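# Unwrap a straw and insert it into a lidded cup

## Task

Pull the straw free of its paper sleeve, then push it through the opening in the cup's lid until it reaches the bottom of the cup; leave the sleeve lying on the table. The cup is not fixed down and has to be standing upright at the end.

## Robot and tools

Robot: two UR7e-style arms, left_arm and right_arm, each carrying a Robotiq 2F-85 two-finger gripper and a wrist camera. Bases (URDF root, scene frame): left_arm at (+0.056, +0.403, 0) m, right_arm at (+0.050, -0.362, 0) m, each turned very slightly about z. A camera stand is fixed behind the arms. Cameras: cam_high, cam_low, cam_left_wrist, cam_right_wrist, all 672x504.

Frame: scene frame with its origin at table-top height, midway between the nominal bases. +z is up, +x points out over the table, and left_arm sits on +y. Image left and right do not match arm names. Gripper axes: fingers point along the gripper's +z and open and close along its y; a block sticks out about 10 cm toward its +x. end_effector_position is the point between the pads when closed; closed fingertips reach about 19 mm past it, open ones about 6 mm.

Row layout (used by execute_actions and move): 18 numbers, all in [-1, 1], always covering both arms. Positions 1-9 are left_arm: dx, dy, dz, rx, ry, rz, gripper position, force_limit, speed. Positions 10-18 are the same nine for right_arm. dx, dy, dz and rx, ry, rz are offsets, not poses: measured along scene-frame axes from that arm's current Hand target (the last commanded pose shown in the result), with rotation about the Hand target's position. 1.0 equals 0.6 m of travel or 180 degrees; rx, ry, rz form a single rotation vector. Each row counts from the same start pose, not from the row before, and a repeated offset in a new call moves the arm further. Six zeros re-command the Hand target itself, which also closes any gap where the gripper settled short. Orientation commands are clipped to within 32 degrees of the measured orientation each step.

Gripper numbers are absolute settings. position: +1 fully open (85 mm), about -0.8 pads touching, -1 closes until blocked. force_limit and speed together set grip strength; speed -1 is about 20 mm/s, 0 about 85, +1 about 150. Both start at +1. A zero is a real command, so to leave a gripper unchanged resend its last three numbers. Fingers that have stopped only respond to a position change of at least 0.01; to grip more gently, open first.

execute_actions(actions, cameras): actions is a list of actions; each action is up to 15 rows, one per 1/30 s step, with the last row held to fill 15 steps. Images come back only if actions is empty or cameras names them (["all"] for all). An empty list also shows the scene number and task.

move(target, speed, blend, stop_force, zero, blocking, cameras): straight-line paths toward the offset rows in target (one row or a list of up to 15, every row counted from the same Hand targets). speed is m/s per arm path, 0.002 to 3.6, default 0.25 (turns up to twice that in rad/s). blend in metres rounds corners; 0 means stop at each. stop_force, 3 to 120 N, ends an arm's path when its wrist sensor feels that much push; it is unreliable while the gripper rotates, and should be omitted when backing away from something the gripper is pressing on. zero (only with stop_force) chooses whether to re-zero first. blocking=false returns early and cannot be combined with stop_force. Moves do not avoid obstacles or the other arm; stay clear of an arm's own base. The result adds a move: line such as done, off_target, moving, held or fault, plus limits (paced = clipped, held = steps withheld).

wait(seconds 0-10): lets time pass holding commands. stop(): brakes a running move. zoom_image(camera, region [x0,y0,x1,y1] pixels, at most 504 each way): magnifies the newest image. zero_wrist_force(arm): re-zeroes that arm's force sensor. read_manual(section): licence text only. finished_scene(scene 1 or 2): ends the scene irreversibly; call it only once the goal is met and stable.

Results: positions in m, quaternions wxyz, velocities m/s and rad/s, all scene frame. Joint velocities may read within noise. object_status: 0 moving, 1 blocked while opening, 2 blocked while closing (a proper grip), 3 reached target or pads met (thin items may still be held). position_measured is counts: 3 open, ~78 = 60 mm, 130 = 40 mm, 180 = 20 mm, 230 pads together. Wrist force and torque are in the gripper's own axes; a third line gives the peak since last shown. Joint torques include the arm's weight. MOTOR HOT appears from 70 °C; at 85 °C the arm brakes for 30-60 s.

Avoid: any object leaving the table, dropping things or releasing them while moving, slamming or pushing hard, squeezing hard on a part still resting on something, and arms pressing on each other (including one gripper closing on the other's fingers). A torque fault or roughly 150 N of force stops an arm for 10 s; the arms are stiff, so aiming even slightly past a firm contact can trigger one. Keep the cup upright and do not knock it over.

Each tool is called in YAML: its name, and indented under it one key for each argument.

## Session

execute_actions:
  actions: []

zoom_image:
  camera: "cam_high"
  region: [300, 110, 460, 230]

Scene clock: 0.00 s.
left_arm: end_effector_position=(+0.5109, +0.2660, +0.1109) position_measured=3 object_status=3 end_effector_quat_wxyz=(-0.068, +0.493, +0.866, +0.049) | right_arm: end_effector_position=(+0.3519, -0.5992, +0.1265) position_measured=3 object_status=3 end_effector_quat_wxyz=(-0.005, +0.808, +0.441, +0.390)
Joint positions: left_arm=[-0.587 -1.444 1.995 -1.975 -1.488 0.405] | right_arm=[2.409 -1.557 -2.492 -0.389 2.334 1.471]
Joint velocities: within noise
Joint torques (N m): no reading
Motor temperatures (°C): left_arm=[30 31 33 32 37 33] | right_arm=[30 30 26 34 39 39]
Wrist force (N): no reading
Wrist torque (N m): no reading
Wrist force, peak (N): no reading
Hand target: left_arm +0.5109, +0.2660, +0.1109; -0.068, +0.493, +0.866, +0.049 | right_arm +0.3519, -0.5992, +0.1265; -0.005, +0.808, +0.441, +0.390
Tool commands: left_gripper/position=+1.0 left_gripper/force_limit=+1.0 left_gripper/speed=+1.0 right_gripper/position=+1.0 right_gripper/force_limit=+1.0 right_gripper/speed=+1.0

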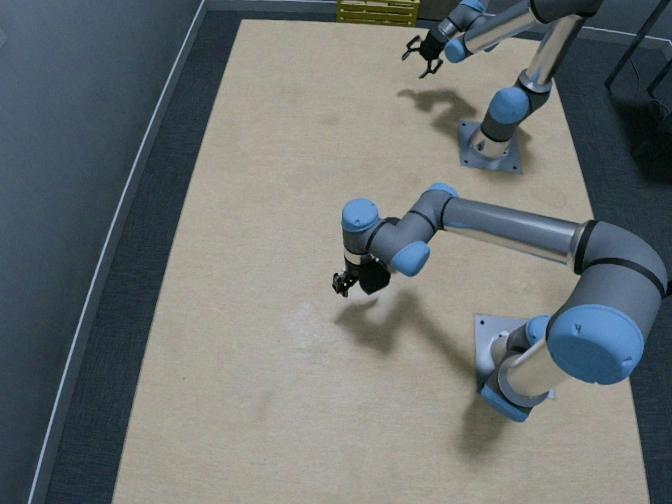

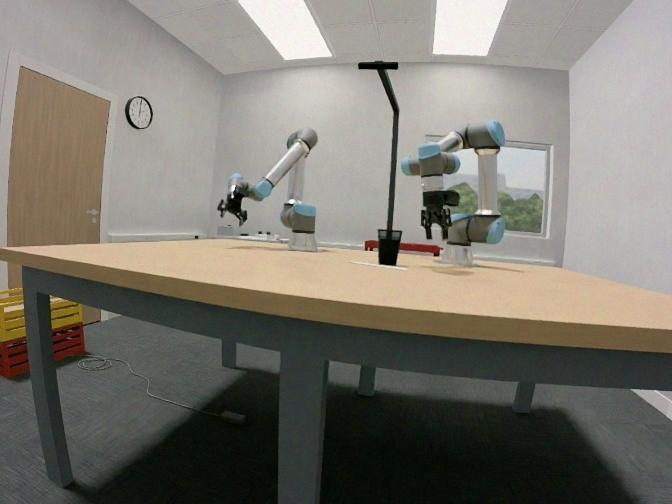

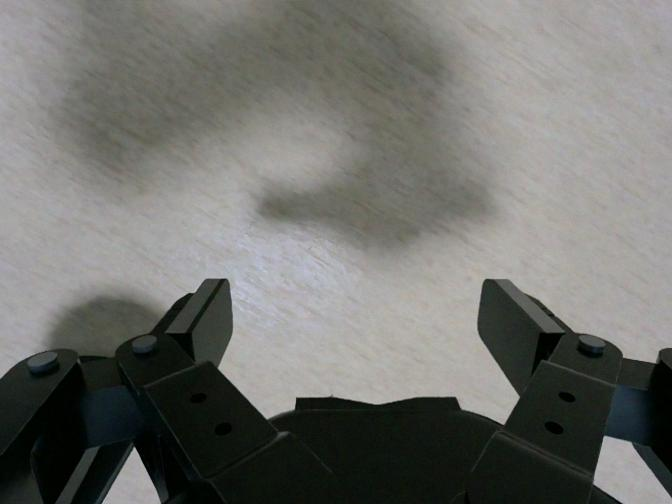

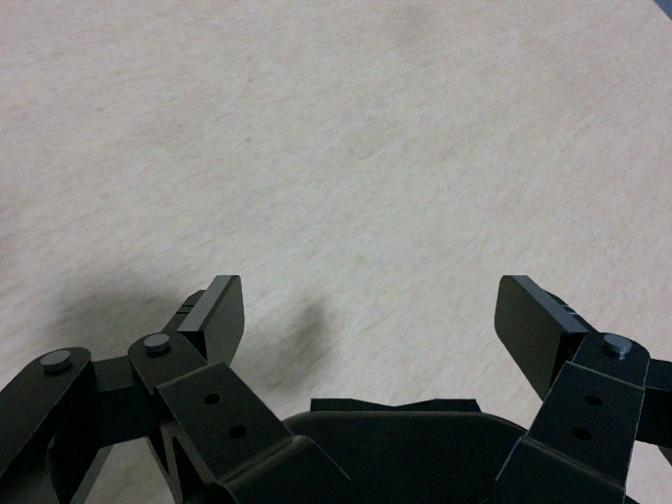

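Scaled by 3.150 from the camera's 672x504 image, which has a finer 960x720 frame.

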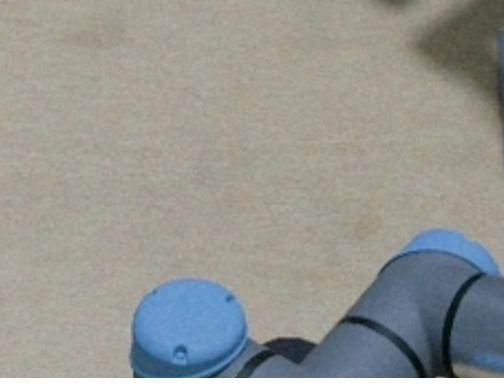

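move:
  target:
    - [0,0,0.35,0,0,0,1,1,1,0,0.1,0.3,0,0,0,1,1,1]
    - [-0.15,0.16,0.42,0,0,0,1,1,1,0.05,0.5,0.37,0,0,0.222,1,1,1]
  blend: 0.05
  speed: 0.5
  cameras: ["all"]

zoom_image:
  camera: "cam_high"
  region: [300, 150, 460, 270]

Scene clock: 20.00 s.
left_arm: end_effector_position=(+0.4209, +0.3620, +0.3628) position_measured=3 object_status=3 end_effector_quat_wxyz=(-0.068, +0.493, +0.866, +0.049) | right_arm: end_effector_position=(+0.3819, -0.2992, +0.3485) position_measured=3 object_status=3 end_effector_quat_wxyz=(-0.138, +0.609, +0.691, +0.365)
Joint positions: left_arm=[-0.517 -1.854 1.701 -1.278 -1.478 0.474] | right_arm=[3.278 -1.013 -2.221 -1.058 2.275 1.689]
Joint torques (N m): left_arm=[6.78 -23.32 -13.63 -0.54 2.96 1.97] | right_arm=[11.06 -7.29 35.8 7.1 -1.73 1.66]
Wrist force (N): left_arm=[-0.1 0.2 0.0] | right_arm=[-0.3 -0.2 0.1]
Wrist torque (N m): left_arm=[0.02 -0.01 -0.11] | right_arm=[-0.02 0.05 -0.13]
Wrist force, peak (N): left_arm=[-0.7 0.2 -2.6] | right_arm=[-2.0 -0.3 1.1]
Hand target: left_arm +0.4209, +0.3620, +0.3629; -0.068, +0.493, +0.866, +0.049 | right_arm +0.3819, -0.2992, +0.3485; -0.138, +0.609, +0.691, +0.365
Off the commanded pose: left_arm 0.000 m, 0 deg | right_arm 0.000 m, 0 deg.
move: done

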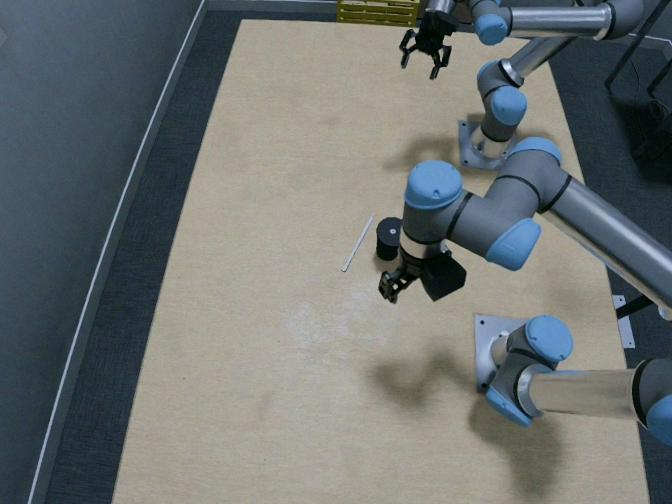

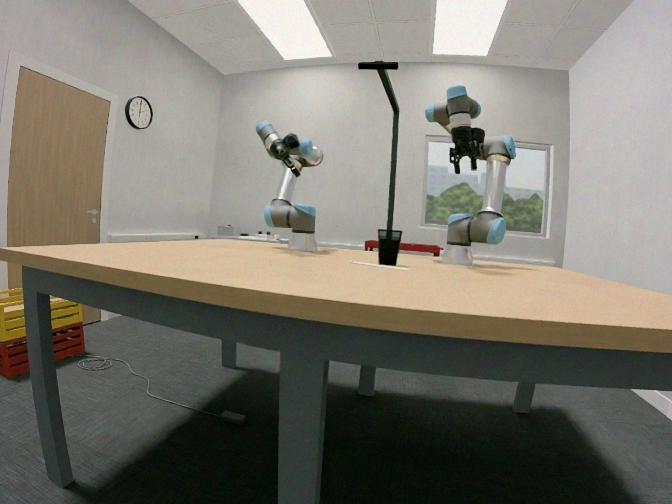

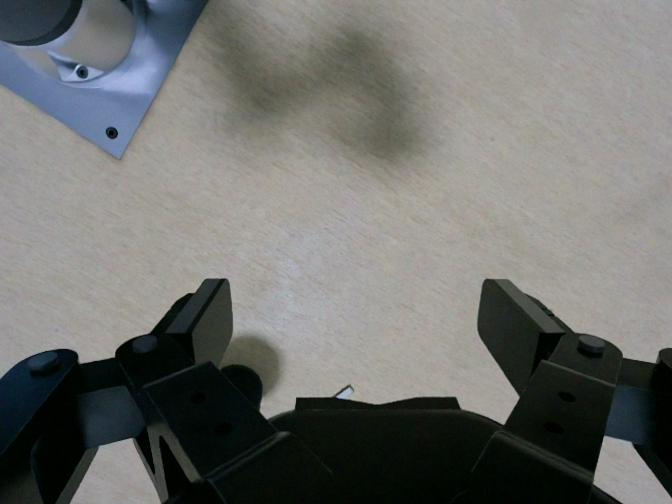

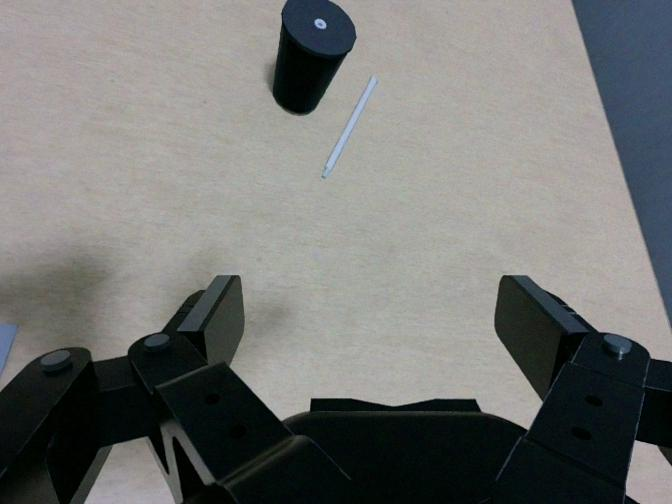

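Scaled by 3.150 from the camera's 672x504 image, which has a finer 960x720 frame.

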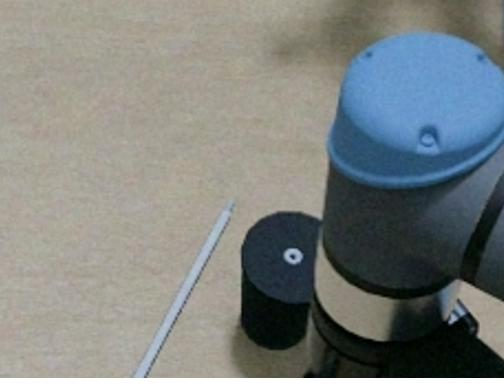

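move:
  target:
    - [0.065,-0.353,-0.005,-0.001,-0.033,0.35,-0.2,-1,0,0.1135,-0.001,-0.0475,0.2727,0.0662,-0.0311,-0.2,1,0]
    - [0.0985,-0.603,-0.105,-0.002,-0.0662,0.7053,-0.2,-1,0,0.1135,-0.001,-0.0475,0.2727,0.0662,-0.0311,-0.2,1,0]
    - [0.095,-0.623,-0.388,-0.002,-0.0662,0.7053,-0.2,-1,0,0.1135,-0.001,-0.0475,0.2727,0.0662,-0.0311,-0.2,1,0]
  blend: 0.05
  speed: 0.5
  cameras: ["all"]

Scene clock: 65.70 s.
left_arm: end_effector_position=(+0.4611, +0.1426, +0.3588) position_measured=154 object_status=3 end_effector_quat_wxyz=(-0.039, -0.057, +0.997, +0.028) | right_arm: end_effector_position=(+0.4317, -0.3021, +0.3265) position_measured=154 object_status=3 end_effector_quat_wxyz=(-0.372, +0.582, +0.515, +0.507)
Joint positions: left_arm=[-0.8 -1.575 1.482 -1.386 -1.597 -0.951] | right_arm=[3.036 -1.428 -2.339 -0.677 2.923 1.756]
Joint torques (N m): left_arm=[-7.15 -18.36 -34.44 -0.39 2.6 -1.54] | right_arm=[9.98 21.49 30.01 0.3 -1.04 -0.91]
Wrist force (N): left_arm=[-0.3 0.3 -0.4] | right_arm=[1.6 0.8 -0.1]
Wrist torque (N m): left_arm=[0.06 -0.01 0.03] | right_arm=[0.39 -0.08 -0.25]
Wrist force, peak (N): left_arm=[-1.0 -0.7 -0.3] | right_arm=[-1.5 3.2 1.1]
Hand target: left_arm +0.4611, +0.1426, +0.3588; -0.039, -0.057, +0.997, +0.028 (not the last commanded pose) | right_arm +0.4317, -0.3021, +0.3265; -0.372, +0.582, +0.515, +0.507 (not the last commanded pose)
Off the commanded pose: left_arm 0.276 m, 62 deg | right_arm 0.020 m, 13 deg.
led back after a hold (right arm): the arm was led back toward your command in small steps, so it may still be short of it.
move: held (right_arm; a check stopped the path), off_target (left_arm; braked when a check withheld steps of right_arm); path passed 0 of 3 targets; limits=held
pose unreachable (right arm): on one or more control steps of this call, first in action 0 (counted from 0), this arm could not follow its commanded pose, so it was not sent that pose on those steps. It may still have moved: this result reports where it is.
cause: moving toward the commanded pose would bring two parts of the arm too close to each other (its gripper and another part of the arm, with joints 4 (wrist 1) to 6 (wrist 3) between them, 6 mm apart when it was first held).

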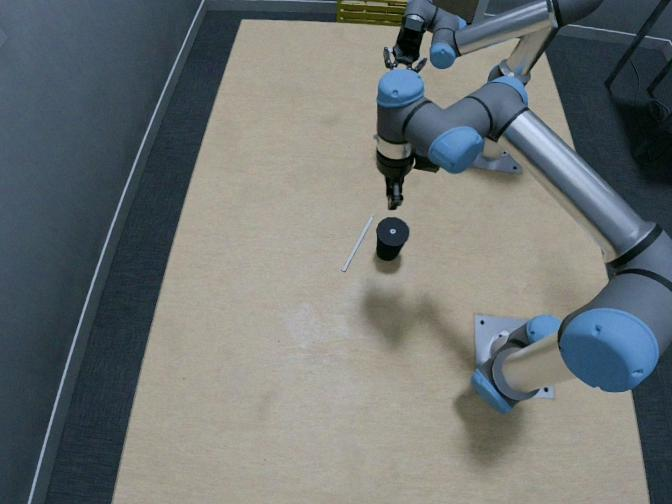

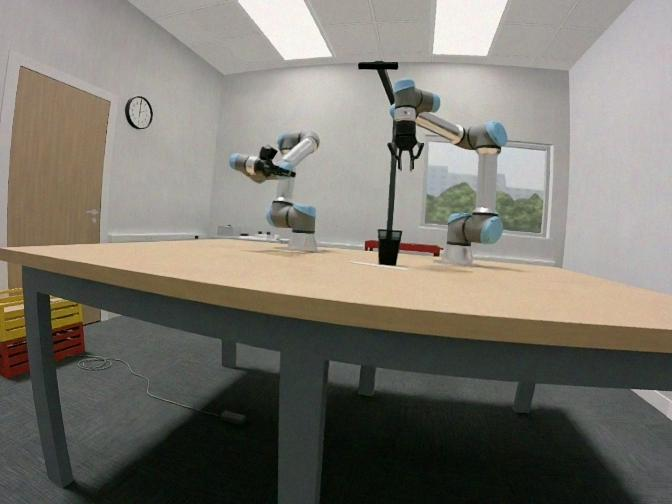

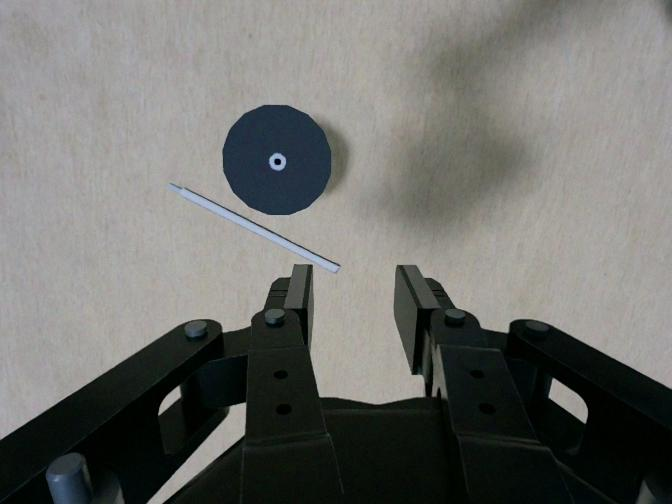

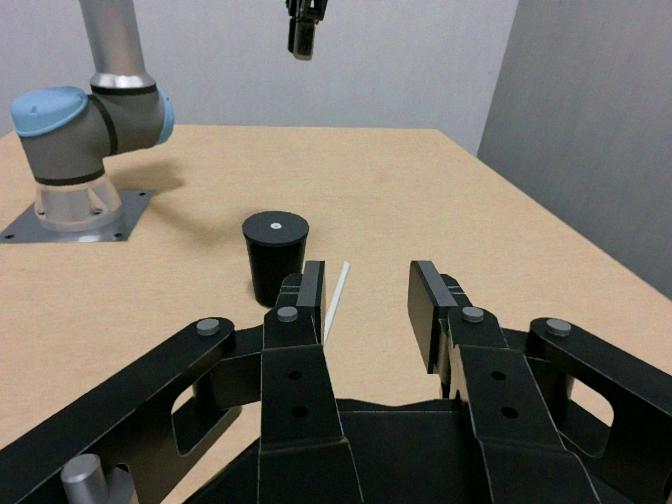

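move:
  target:
    - [0.015,-0.238,-0.098,-0.001,-0.032,0.337,-0.2,-1,0,-0.0195,0.0535,0.006,0.0732,-0.0165,-0.2672,-0.2,1,0]
    - [0.023,-0.296,-0.381,-0.001,-0.032,0.337,-0.2,-1,0,-0.0195,0.0535,0.006,0.0732,-0.0165,-0.2672,-0.2,1,0]
  blend: 0.05
  speed: 0.5
  cameras: ["cam_left_wrist","cam_high"]

Scene clock: 96.27 s.
left_arm: end_effector_position=(+0.4749, -0.0350, +0.1302) position_measured=154 object_status=3 end_effector_quat_wxyz=(+0.000, -0.554, +0.832, +0.000) | right_arm: end_effector_position=(+0.4149, -0.2732, +0.3327) position_measured=154 object_status=3 end_effector_quat_wxyz=(-0.224, +0.684, +0.227, +0.657)
Joint positions: left_arm=[-0.992 -1.232 1.698 -2.036 -1.57 -2.204] | right_arm=[3.671 -1.336 -2.821 0.978 1.737 3.143]
Joint torques (N m): left_arm=[-7.79 -32.61 -12.35 -5.29 2.27 -1.6] | right_arm=[-6.43 -4.96 23.27 0.96 3.41 -1.02]
Wrist force (N): left_arm=[-0.2 0.3 0.2] | right_arm=[2.1 0.9 0.0]
Wrist torque (N m): left_arm=[0.07 -0.01 0.03] | right_arm=[0.49 -0.13 -0.26]
Wrist force, peak (N): left_arm=[0.5 0.6 2.5] | right_arm=[1.7 7.3 -0.4]
Hand target: left_arm +0.4749, -0.0350, +0.1302; +0.000, -0.554, +0.832, +0.000 | right_arm +0.4149, -0.2732, +0.3327; -0.224, +0.684, +0.227, +0.657 (not the last commanded pose)
Off the commanded pose: left_arm 0.000 m, 0 deg | right_arm 0.007 m, 7 deg.
move: held (right_arm; a check stopped the path); limits=held
pose unreachable (right arm): on one or more control steps of this call, first in action 0 (counted from 0), this arm could not follow its commanded pose, so it was not sent that pose on those steps. It may still have moved: this result reports where it is.
cause: moving toward the commanded pose would bring two parts of the arm too close to each other (joints 2 (shoulder lift) and 3 (elbow) lie between them).
Images, in order (width x height): cam_high 672x504, cam_left_wrist 672x504.

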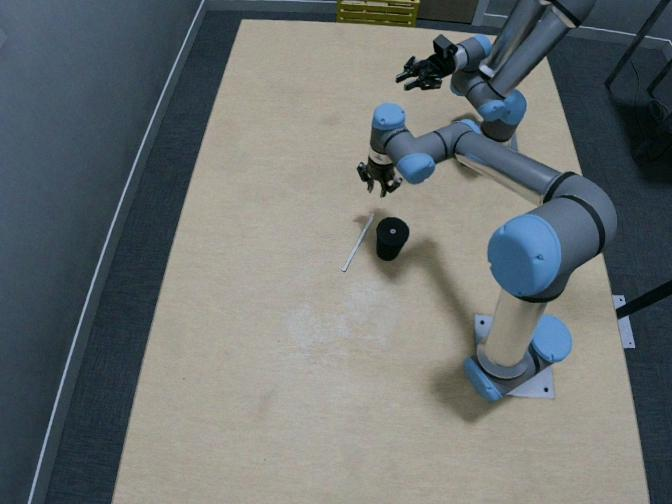

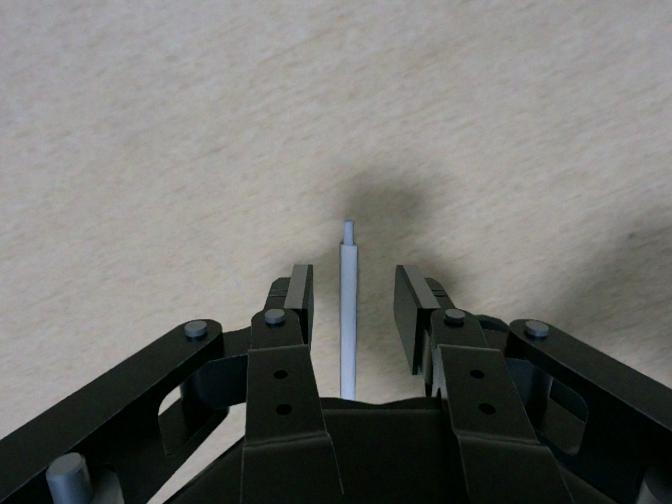

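move:
  target:
    - [0.0048,0.0115,-0.17,0,0,0,-0.2,-1,0,0,0,0,0,0,0,-0.2,1,0]
    - [0.0048,0.0115,-0.202,0,0,0,-0.2,-1,0,0,0,0,0,0,0,-0.2,1,0]
  speed: [0.12,0.012]
  stop_force: 4

Scene clock: 106.23 s.
left_arm: end_effector_position=(+0.4778, -0.0281, +0.0187) position_measured=154 object_status=3 end_effector_quat_wxyz=(+0.000, -0.554, +0.832, +0.000) | right_arm: end_effector_position=(+0.4149, -0.2732, +0.3327) position_measured=154 object_status=3 end_effector_quat_wxyz=(-0.224, +0.684, +0.227, +0.657)
Joint positions: left_arm=[-0.982 -1.087 1.822 -2.305 -1.57 -2.194] | right_arm=[3.671 -1.336 -2.821 0.978 1.738 3.143]
Joint torques (N m): left_arm=[3.23 -53.12 -28.57 -1.12 0.7 1.46] | right_arm=[-6.51 -5.03 23.54 5.46 3.16 -0.81]
Wrist force (N): left_arm=[0.4 -0.1 -2.5] | right_arm=[1.9 1.2 0.0]
Wrist torque (N m): left_arm=[0.19 0.00 0.01] | right_arm=[0.54 -0.09 -0.26]
Wrist force, peak (N): left_arm=[-2.3 5.8 -21.7] | right_arm=[2.3 1.0 0.0]
Hand target: left_arm +0.4778, -0.0281, +0.0187; +0.000, -0.554, +0.832, +0.000 (not the last commanded pose) | right_arm +0.4149, -0.2732, +0.3327; -0.224, +0.684, +0.227, +0.657
Off the commanded pose: left_arm 0.010 m, 0 deg | right_arm 0.000 m, 0 deg.
move: contact (left_arm); path passed 1 of 2 targets

move:
  target:
    - [0,0,0.0025,0,0,0,-1,-1,-1,0,0,0,0,0,0,-0.2,1,0]
    - [0,0,0.469,0,0,0,-1,-1,-1,0,0,0,0,0,0,-0.2,1,0]
    - [0,0,0.52,-0.461,0.193,0,-1,-1,-1,0,0,0,0,0,0,-0.2,1,0]
    - [0.001,0.023,0.76,-0.5063,0.0341,0.164,-1,-1,-1,0.03,0.139,-0.088,0.0072,-0.0094,0.1272,-0.2,1,0]
  blend: [0,0.05,0.03,0]
  speed: [0.05,0.3,0.4,0.4]
  cameras: ["all"]

zoom_image:
  camera: "cam_left_wrist"
  region: [276, 240, 436, 420]

Scene clock: 138.63 s.
left_arm: end_effector_position=(+0.4784, -0.0143, +0.4747) position_measured=218 object_status=2 end_effector_quat_wxyz=(+0.430, +0.561, -0.431, +0.561) | right_arm: end_effector_position=(+0.4329, -0.1898, +0.2799) position_measured=154 object_status=3 end_effector_quat_wxyz=(-0.354, +0.613, +0.354, +0.612)
Joint positions: left_arm=[-0.752 -1.477 2.044 -3.707 -2.091 -3.141] | right_arm=[3.532 -1.907 -2.593 1.357 2.276 3.142]
Joint torques (N m): left_arm=[-7.63 -37.53 -10.89 0.04 2.56 -1.88] | right_arm=[-5.21 11.86 15.04 4.99 3.17 0.4]
Wrist force (N): left_arm=[1.0 1.0 -0.4] | right_arm=[2.2 0.7 0.2]
Wrist torque (N m): left_arm=[0.32 -0.46 -0.12] | right_arm=[0.48 -0.15 -0.18]
Wrist force, peak (N): left_arm=[2.0 4.0 -1.1] | right_arm=[2.3 1.2 -0.3]
Hand target: left_arm +0.4784, -0.0143, +0.4747; +0.430, +0.561, -0.431, +0.561 | right_arm +0.4329, -0.1898, +0.2799; -0.354, +0.613, +0.354, +0.612
Off the commanded pose: left_arm 0.000 m, 0 deg | right_arm 0.000 m, 0 deg.
move: done

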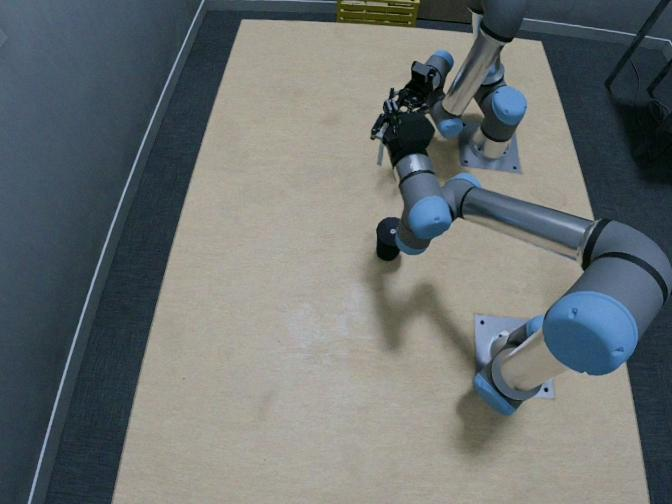

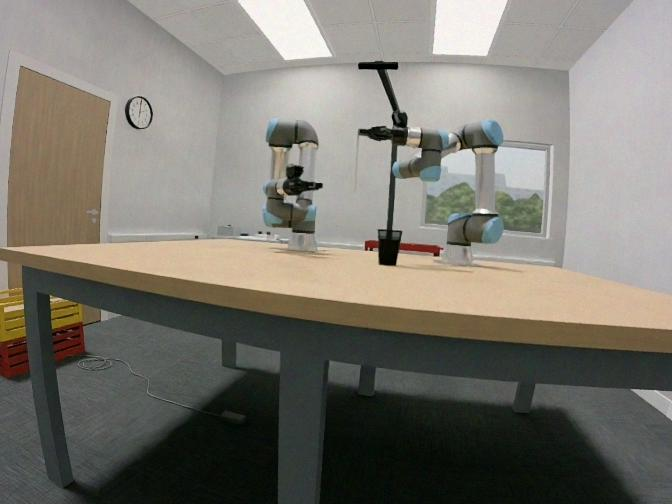

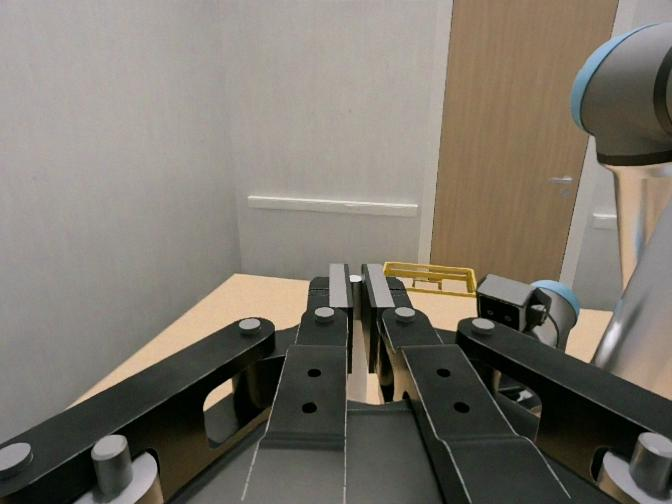

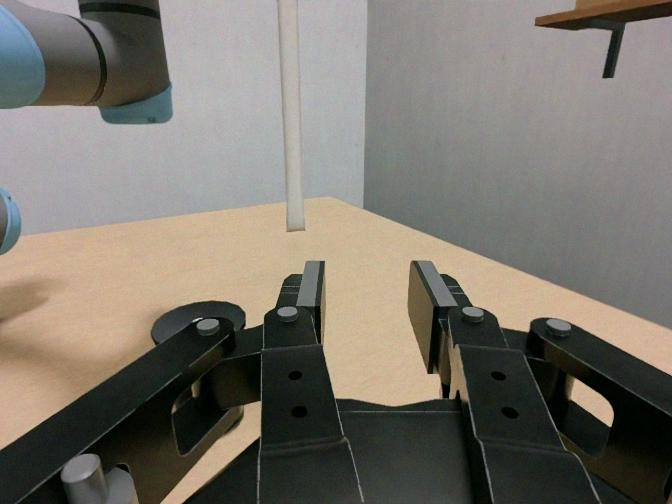

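Scaled by 2.800 from the camera's 672x504 image, which has a finer 960x720 frame.

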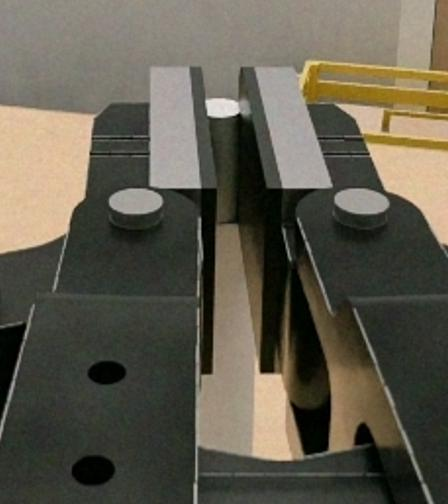

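move:
  target:
    - [0,0,0,0,0,0,-0.98,0.5,-1,0.013,0.156,-0.023,0,0,0,-0.2,1,0]
    - [0,0,0,0,0,0,-0.98,0.5,-1,0.0797,0.2717,-0.023,0,0,0,-0.2,1,0]
    - [0,0,0,0,0,0,-0.98,0.5,-1,0.0797,0.2717,-0.023,0,0,0,-1,1,-1]
    - [0,0,0.05,0,0,0,-0.98,0.5,-1,0.0797,0.2717,-0.023,0,0,0,-1,1,-1]
  blend: [0.02,0,0,0]
  speed: [0.3,0.15,0.1,0.03]
  cameras: ["cam_left_wrist","cam_right_wrist","cam_low"]

zoom_image:
  camera: "cam_right_wrist"
  region: [306, 240, 446, 420]

zoom_image:
  camera: "cam_left_wrist"
  region: [276, 240, 436, 420]

zoom_image:
  camera: "cam_low"
  region: [320, 100, 400, 220]

Scene clock: 163.97 s.
left_arm: end_effector_position=(+0.4784, -0.0143, +0.5046) position_measured=224 object_status=2 end_effector_quat_wxyz=(+0.430, +0.561, -0.431, +0.561) | right_arm: end_effector_position=(+0.4807, -0.0267, +0.2661) position_measured=228 object_status=2 end_effector_quat_wxyz=(-0.354, +0.613, +0.354, +0.612)
Joint positions: left_arm=[-0.752 -1.516 1.998 -3.623 -2.091 -3.141] | right_arm=[3.971 -2.027 -2.41 1.294 1.838 3.142]
Joint torques (N m): left_arm=[-5.2 -37.56 -31.5 -0.34 1.98 0.76] | right_arm=[-1.92 32.1 -2.47 5.28 -1.4 -0.88]
Wrist force (N): left_arm=[0.9 1.8 -0.1] | right_arm=[2.7 0.7 0.4]
Wrist torque (N m): left_arm=[0.42 -0.60 -0.10] | right_arm=[0.46 -0.14 -0.18]
Wrist force, peak (N): left_arm=[-23.0 1.8 -0.5] | right_arm=[25.8 1.6 0.5]
Hand target: left_arm +0.4784, -0.0143, +0.5047; +0.430, +0.561, -0.431, +0.561 | right_arm +0.4807, -0.0267, +0.2661; -0.354, +0.613, +0.354, +0.612
Off the commanded pose: left_arm 0.000 m, 0 deg | right_arm 0.000 m, 0 deg.
move: done; blend cut to 0 m at target 1
Images, in order (width x height): cam_low 672x504, cam_left_wrist 672x504, cam_right_wrist 672x504.

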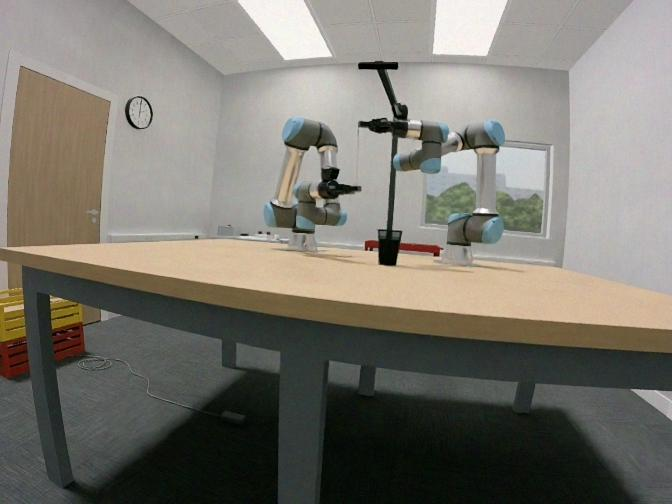

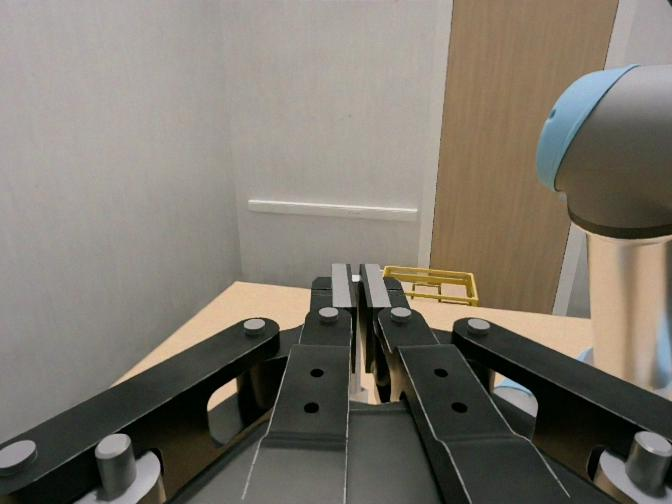

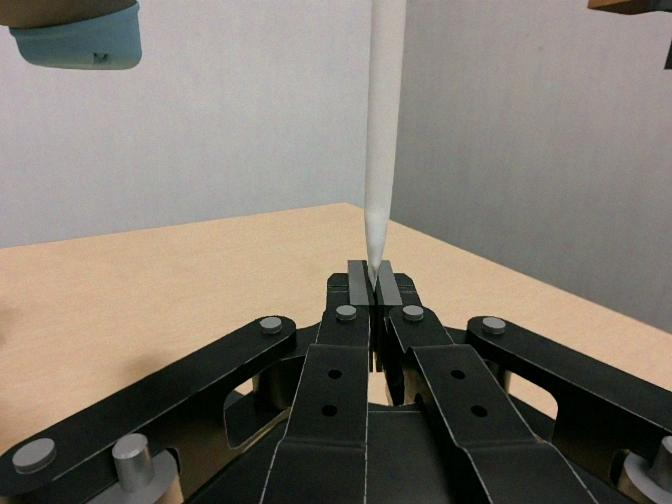

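Scaled by 2.800 from the camera's 672x504 image, which has a finer 960x720 frame.

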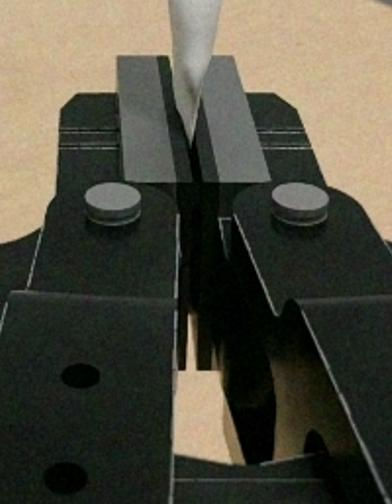

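Scaled by 2.800 from the camera's 672x504 image, which has a finer 960x720 frame.

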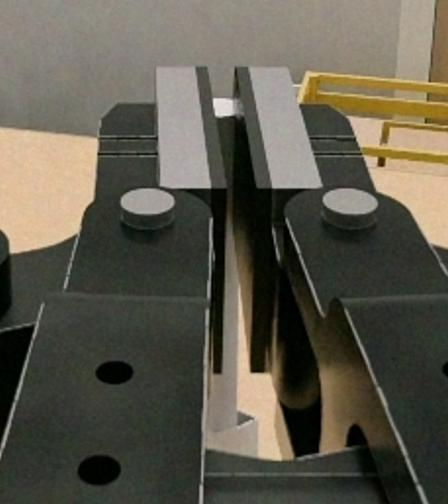

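Scaled by 4.200 from the camera's 672x504 image, which has a finer 960x720 frame.

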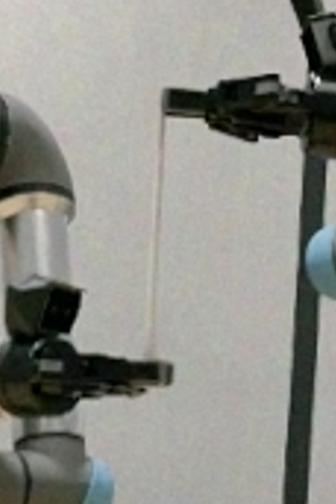

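move:
  target: [0,0,0.233,0,0,0,-0.98,0.5,-1,0,0,-0.1,0,0,0,-1,1,-1]
  speed: 0.07
  cameras: ["cam_high","cam_left_wrist","cam_right_wrist","cam_low"]

zoom_image:
  camera: "cam_low"
  region: [320, 70, 400, 220]

Scene clock: 172.30 s.
left_arm: end_effector_position=(+0.4784, -0.0143, +0.6444) position_measured=224 object_status=2 end_effector_quat_wxyz=(+0.430, +0.561, -0.431, +0.561) | right_arm: end_effector_position=(+0.4807, -0.0268, +0.2061) position_measured=228 object_status=2 end_effector_quat_wxyz=(-0.354, +0.613, +0.354, +0.612)
Joint positions: left_arm=[-0.752 -1.616 1.724 -3.249 -2.091 -3.141] | right_arm=[3.971 -2.234 -2.396 1.487 1.838 3.142]
Joint torques (N m): left_arm=[-2.39 -35.72 -33.98 -0.08 -1.69 1.65] | right_arm=[-3.51 21.64 13.33 5.69 0.66 0.59]
Wrist force (N): left_arm=[1.3 1.5 -0.7] | right_arm=[2.0 0.6 -0.1]
Wrist torque (N m): left_arm=[0.42 -0.54 -0.09] | right_arm=[0.48 -0.11 -0.17]
Wrist force, peak (N): left_arm=[1.8 1.6 -0.7] | right_arm=[3.2 0.6 0.0]
Hand target: left_arm +0.4784, -0.0143, +0.6445; +0.430, +0.561, -0.431, +0.561 | right_arm +0.4807, -0.0267, +0.2061; -0.354, +0.613, +0.354, +0.612
Off the commanded pose: left_arm 0.000 m, 0 deg | right_arm 0.000 m, 0 deg.
move: done

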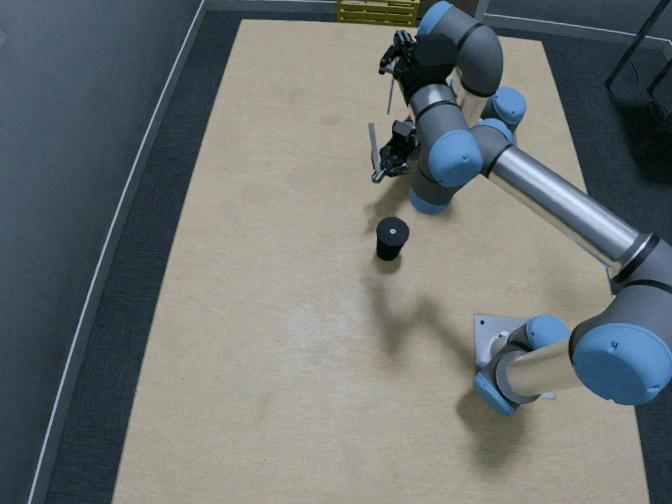

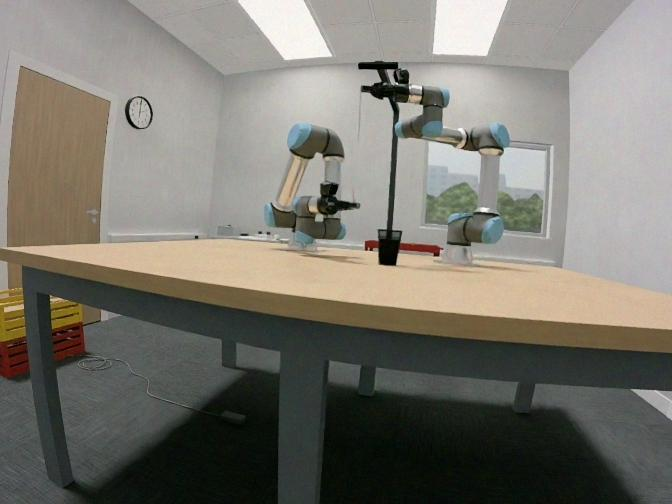

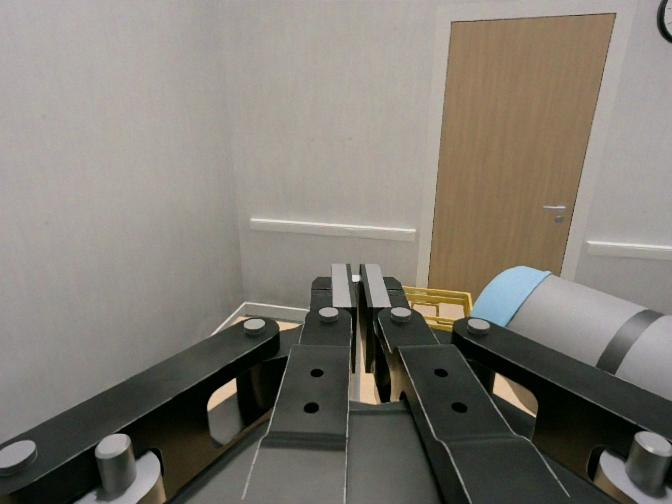

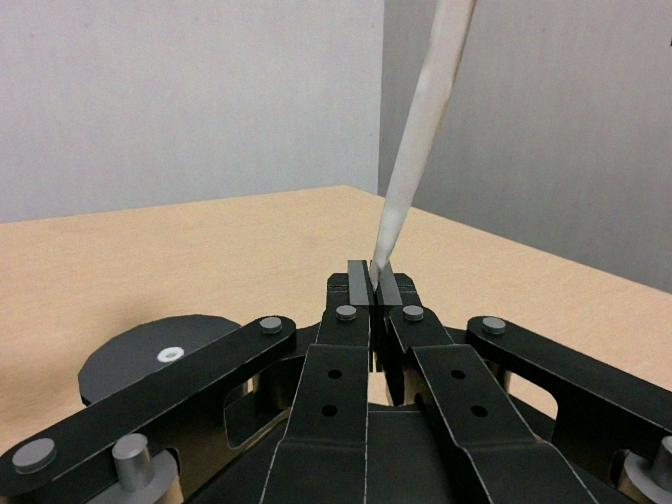

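Scaled by 3.360 from the camera's 672x504 image, which has a finer 960x720 frame.

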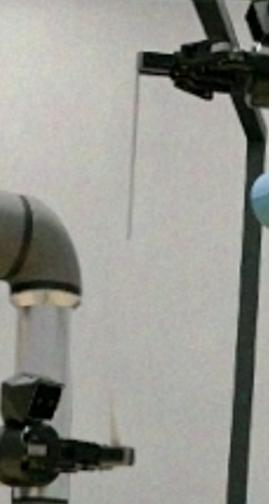

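move:
  target:
    - [0,0,0,0,0,0,-0.98,0.5,-1,-0.051,-0.222,0.073,0,0,0,-1,1,-1]
    - [-0.0857,0.187,0,0,0,0,-0.98,0.5,-1,-0.051,-0.339,0.14,-0.4335,0.25,0,-1,1,-1]
    - [-0.0857,0.187,-0.4575,0,0,0,-0.98,0.5,-1,-0.051,-0.339,-0.2685,-0.4335,0.25,0,-1,1,-1]
  blend: 0.03
  speed: 0.35
  cameras: ["cam_high","cam_right_wrist","cam_left_wrist"]

Scene clock: 204.70 s.
left_arm: end_effector_position=(+0.4270, +0.0979, +0.3700) position_measured=224 object_status=2 end_effector_quat_wxyz=(+0.430, +0.561, -0.431, +0.561) | right_arm: end_effector_position=(+0.4501, -0.2302, +0.0450) position_measured=228 object_status=2 end_effector_quat_wxyz=(+0.001, +0.866, +0.500, -0.001)
Joint positions: left_arm=[-0.593 -1.464 2.395 -4.072 -2.25 -3.141] | right_arm=[3.829 -1.643 -2.31 -0.762 1.57 2.734]
Joint torques (N m): left_arm=[5.75 -12.73 -24.47 -4.07 -2.27 -1.53] | right_arm=[-7.08 11.62 8.53 6.18 2.58 -0.76]
Wrist force (N): left_arm=[1.4 1.3 -0.2] | right_arm=[-1.5 -1.5 0.2]
Wrist torque (N m): left_arm=[0.33 -0.50 -0.11] | right_arm=[-0.22 -0.03 0.17]
Wrist force, peak (N): left_arm=[3.9 1.5 -0.9] | right_arm=[-2.0 -1.4 1.7]
Hand target: left_arm +0.4270, +0.0979, +0.3700; +0.430, +0.561, -0.431, +0.561 | right_arm +0.4501, -0.2301, +0.0450; +0.001, +0.866, +0.500, -0.001
Off the commanded pose: left_arm 0.000 m, 0 deg | right_arm 0.000 m, 0 deg.
move: done
Images, in order (width x height): cam_high 672x504, cam_left_wrist 672x504, cam_right_wrist 672x504.

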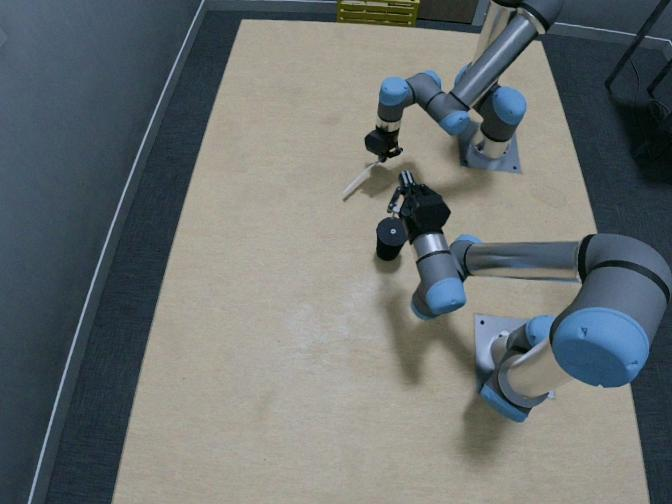

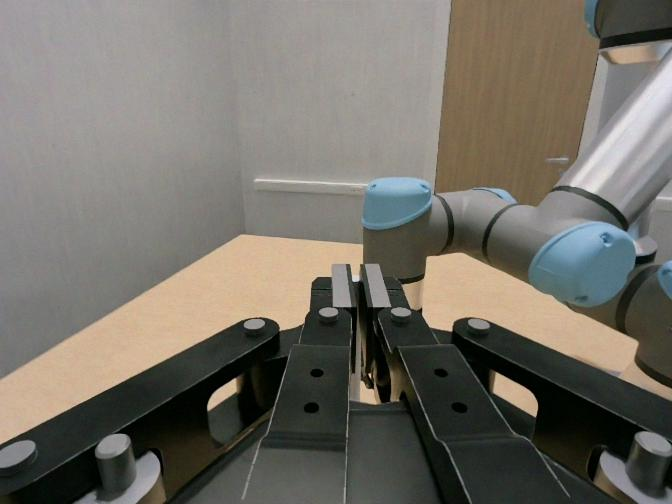

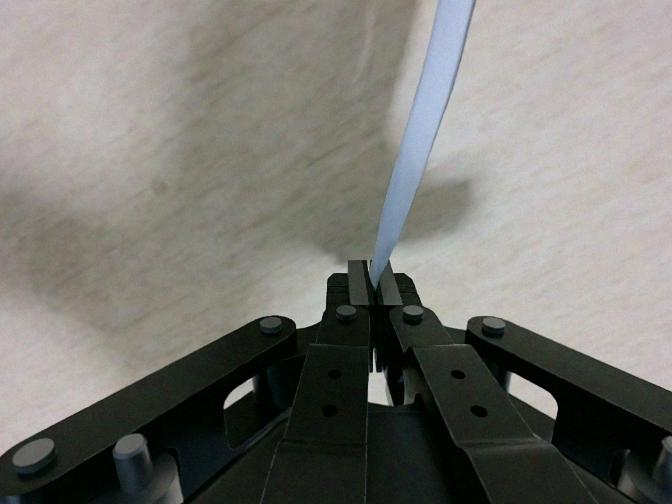

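move:
  target:
    - [0,0,0,0,0,0,-0.98,0.5,-1,0,0,-0.035,0,0,0,-1,1,-1]
    - [0,0,0,0,0,0,-0.98,0.5,-1,0,0,-0.035,0,0,0,-0.5,1,-1]
    - [0,0,0,0,0,0,-0.98,0.5,-1,0,0,0.133,0,0,0,-0.5,1,-1]
    - [0,0,0,0,0,0,-0.98,0.5,-1,-0.03,0.05,0.342,0,0,0,-0.5,1,-1]
    - [0,0,0,0,0,0,-0.98,0.5,-1,-0.09,0.11,0.283,0.4585,-0.204,0.0525,-0.5,1,-1]
  blend: [0,0,0.03,0.03,0]
  speed: [0.06,0.1,0.15,0.4,0.4]
  cameras: ["cam_high","cam_right_wrist"]

zoom_image:
  camera: "cam_right_wrist"
  region: [290, 150, 430, 270]

Scene clock: 226.13 s.
left_arm: end_effector_position=(+0.4270, +0.0979, +0.3700) position_measured=224 object_status=2 end_effector_quat_wxyz=(+0.430, +0.561, -0.431, +0.561) | right_arm: end_effector_position=(+0.3938, -0.1655, +0.2102) position_measured=192 object_status=3 end_effector_quat_wxyz=(-0.403, +0.597, +0.448, +0.530)
Joint positions: left_arm=[-0.593 -1.464 2.395 -4.072 -2.25 -3.141] | right_arm=[3.51 -2.08 -2.586 1.324 2.537 2.982]
Joint torques (N m): left_arm=[6.34 -13.75 -25.03 -3.73 -2.49 -1.83] | right_arm=[-6.15 31.9 -7.48 -0.7 3.59 -1.61]
Wrist force (N): left_arm=[1.5 1.3 0.0] | right_arm=[1.7 0.3 -0.6]
Wrist torque (N m): left_arm=[0.32 -0.51 -0.10] | right_arm=[0.37 -0.09 -0.03]
Wrist force, peak (N): left_arm=[1.7 1.5 -0.2] | right_arm=[5.4 -1.4 -2.1]
Hand target: left_arm +0.4270, +0.0979, +0.3700; +0.430, +0.561, -0.431, +0.561 | right_arm +0.3938, -0.1655, +0.2102; -0.403, +0.597, +0.448, +0.529 (not the last commanded pose)
Off the commanded pose: left_arm 0.000 m, 0 deg | right_arm 0.005 m, 7 deg.
move: held (right_arm; a check stopped the path); limits=held
pose unreachable (right arm): on one or more control steps of this call, first in action 0 (counted from 0), this arm could not follow its commanded pose, so it was not sent that pose on those steps. It may still have moved: this result reports where it is.
cause: moving toward the commanded pose would bring two parts of the arm too close to each other (its gripper and another part of the arm, with joints 4 (wrist 1) to 6 (wrist 3) between them, 16 mm apart when it was first held).
Images, in order (width x height): cam_high 672x504, cam_right_wrist 672x504.

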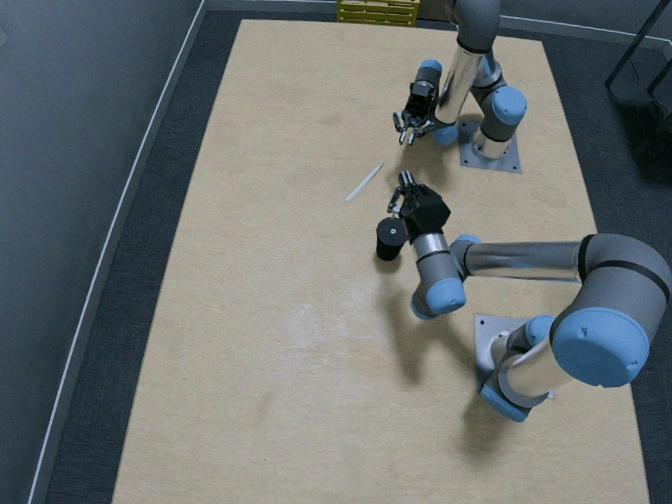

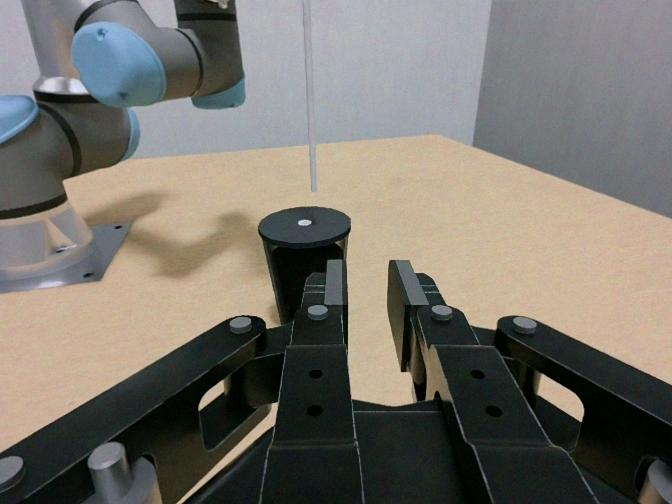

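Scaled by 3.600 from the camera's 672x504 image, which has a finer 960x720 frame.

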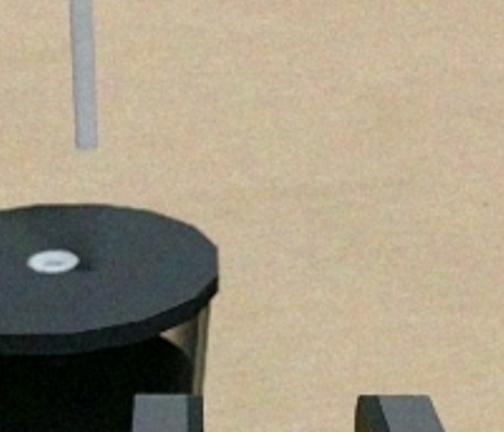

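move:
  target: [-0.0157,0.003,-0.025,0,0,0,-0.98,0.5,-1,0.247,-0.012,0.003,0.033,-0.0154,-0.067,-0.5,1,-1]
  speed: 0.3
  cameras: ["cam_high","cam_right_wrist"]

zoom_image:
  camera: "cam_high"
  region: [360, 170, 440, 270]

Scene clock: 243.03 s.
left_arm: end_effector_position=(+0.4176, +0.0997, +0.3550) position_measured=224 object_status=2 end_effector_quat_wxyz=(+0.430, +0.561, -0.431, +0.561) | right_arm: end_effector_position=(+0.5419, -0.1727, +0.2120) position_measured=192 object_status=3 end_effector_quat_wxyz=(-0.365, +0.606, +0.365, +0.606)
Joint positions: left_arm=[-0.608 -1.442 2.435 -4.134 -2.234 -3.141] | right_arm=[3.452 -2.243 -2.251 1.352 2.393 3.142]
Joint torques (N m): left_arm=[-6.52 -13.21 -2.91 -3.73 2.39 -1.55] | right_arm=[8.77 23.88 12.68 -0.76 -2.95 1.15]
Wrist force (N): left_arm=[1.6 1.7 -0.2] | right_arm=[1.9 0.7 0.0]
Wrist torque (N m): left_arm=[0.41 -0.54 -0.10] | right_arm=[0.48 -0.10 -0.25]
Wrist force, peak (N): left_arm=[1.5 2.0 -0.3] | right_arm=[1.8 2.1 0.5]
Hand target: left_arm +0.4176, +0.0997, +0.3550; +0.430, +0.561, -0.431, +0.561 | right_arm +0.5420, -0.1727, +0.2120; -0.365, +0.606, +0.365, +0.606
Off the commanded pose: left_arm 0.000 m, 0 deg | right_arm 0.000 m, 0 deg.
move: done
Images, in order (width x height): cam_high 672x504, cam_right_wrist 672x504.

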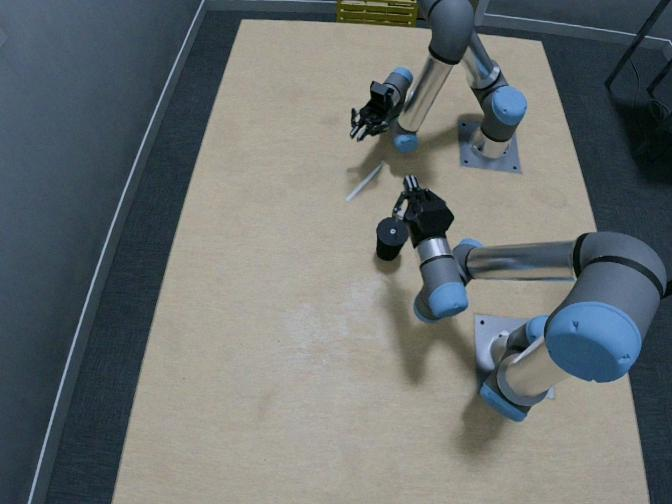

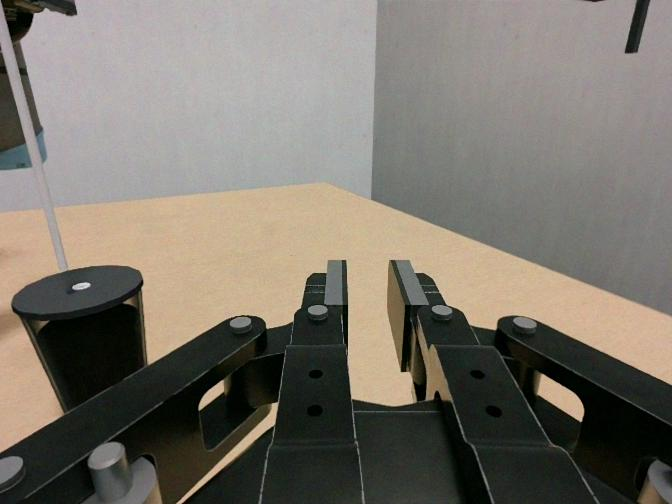

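Scaled by 5.040 from the camera's 672x504 image, which has a finer 960x720 frame.

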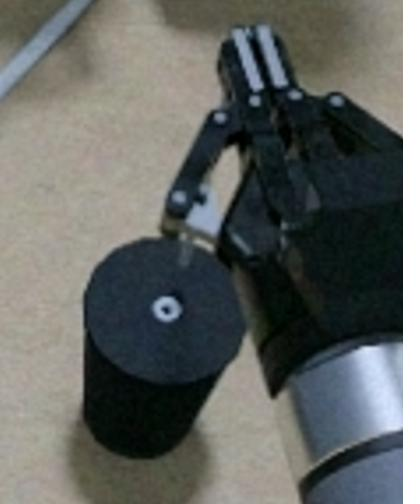

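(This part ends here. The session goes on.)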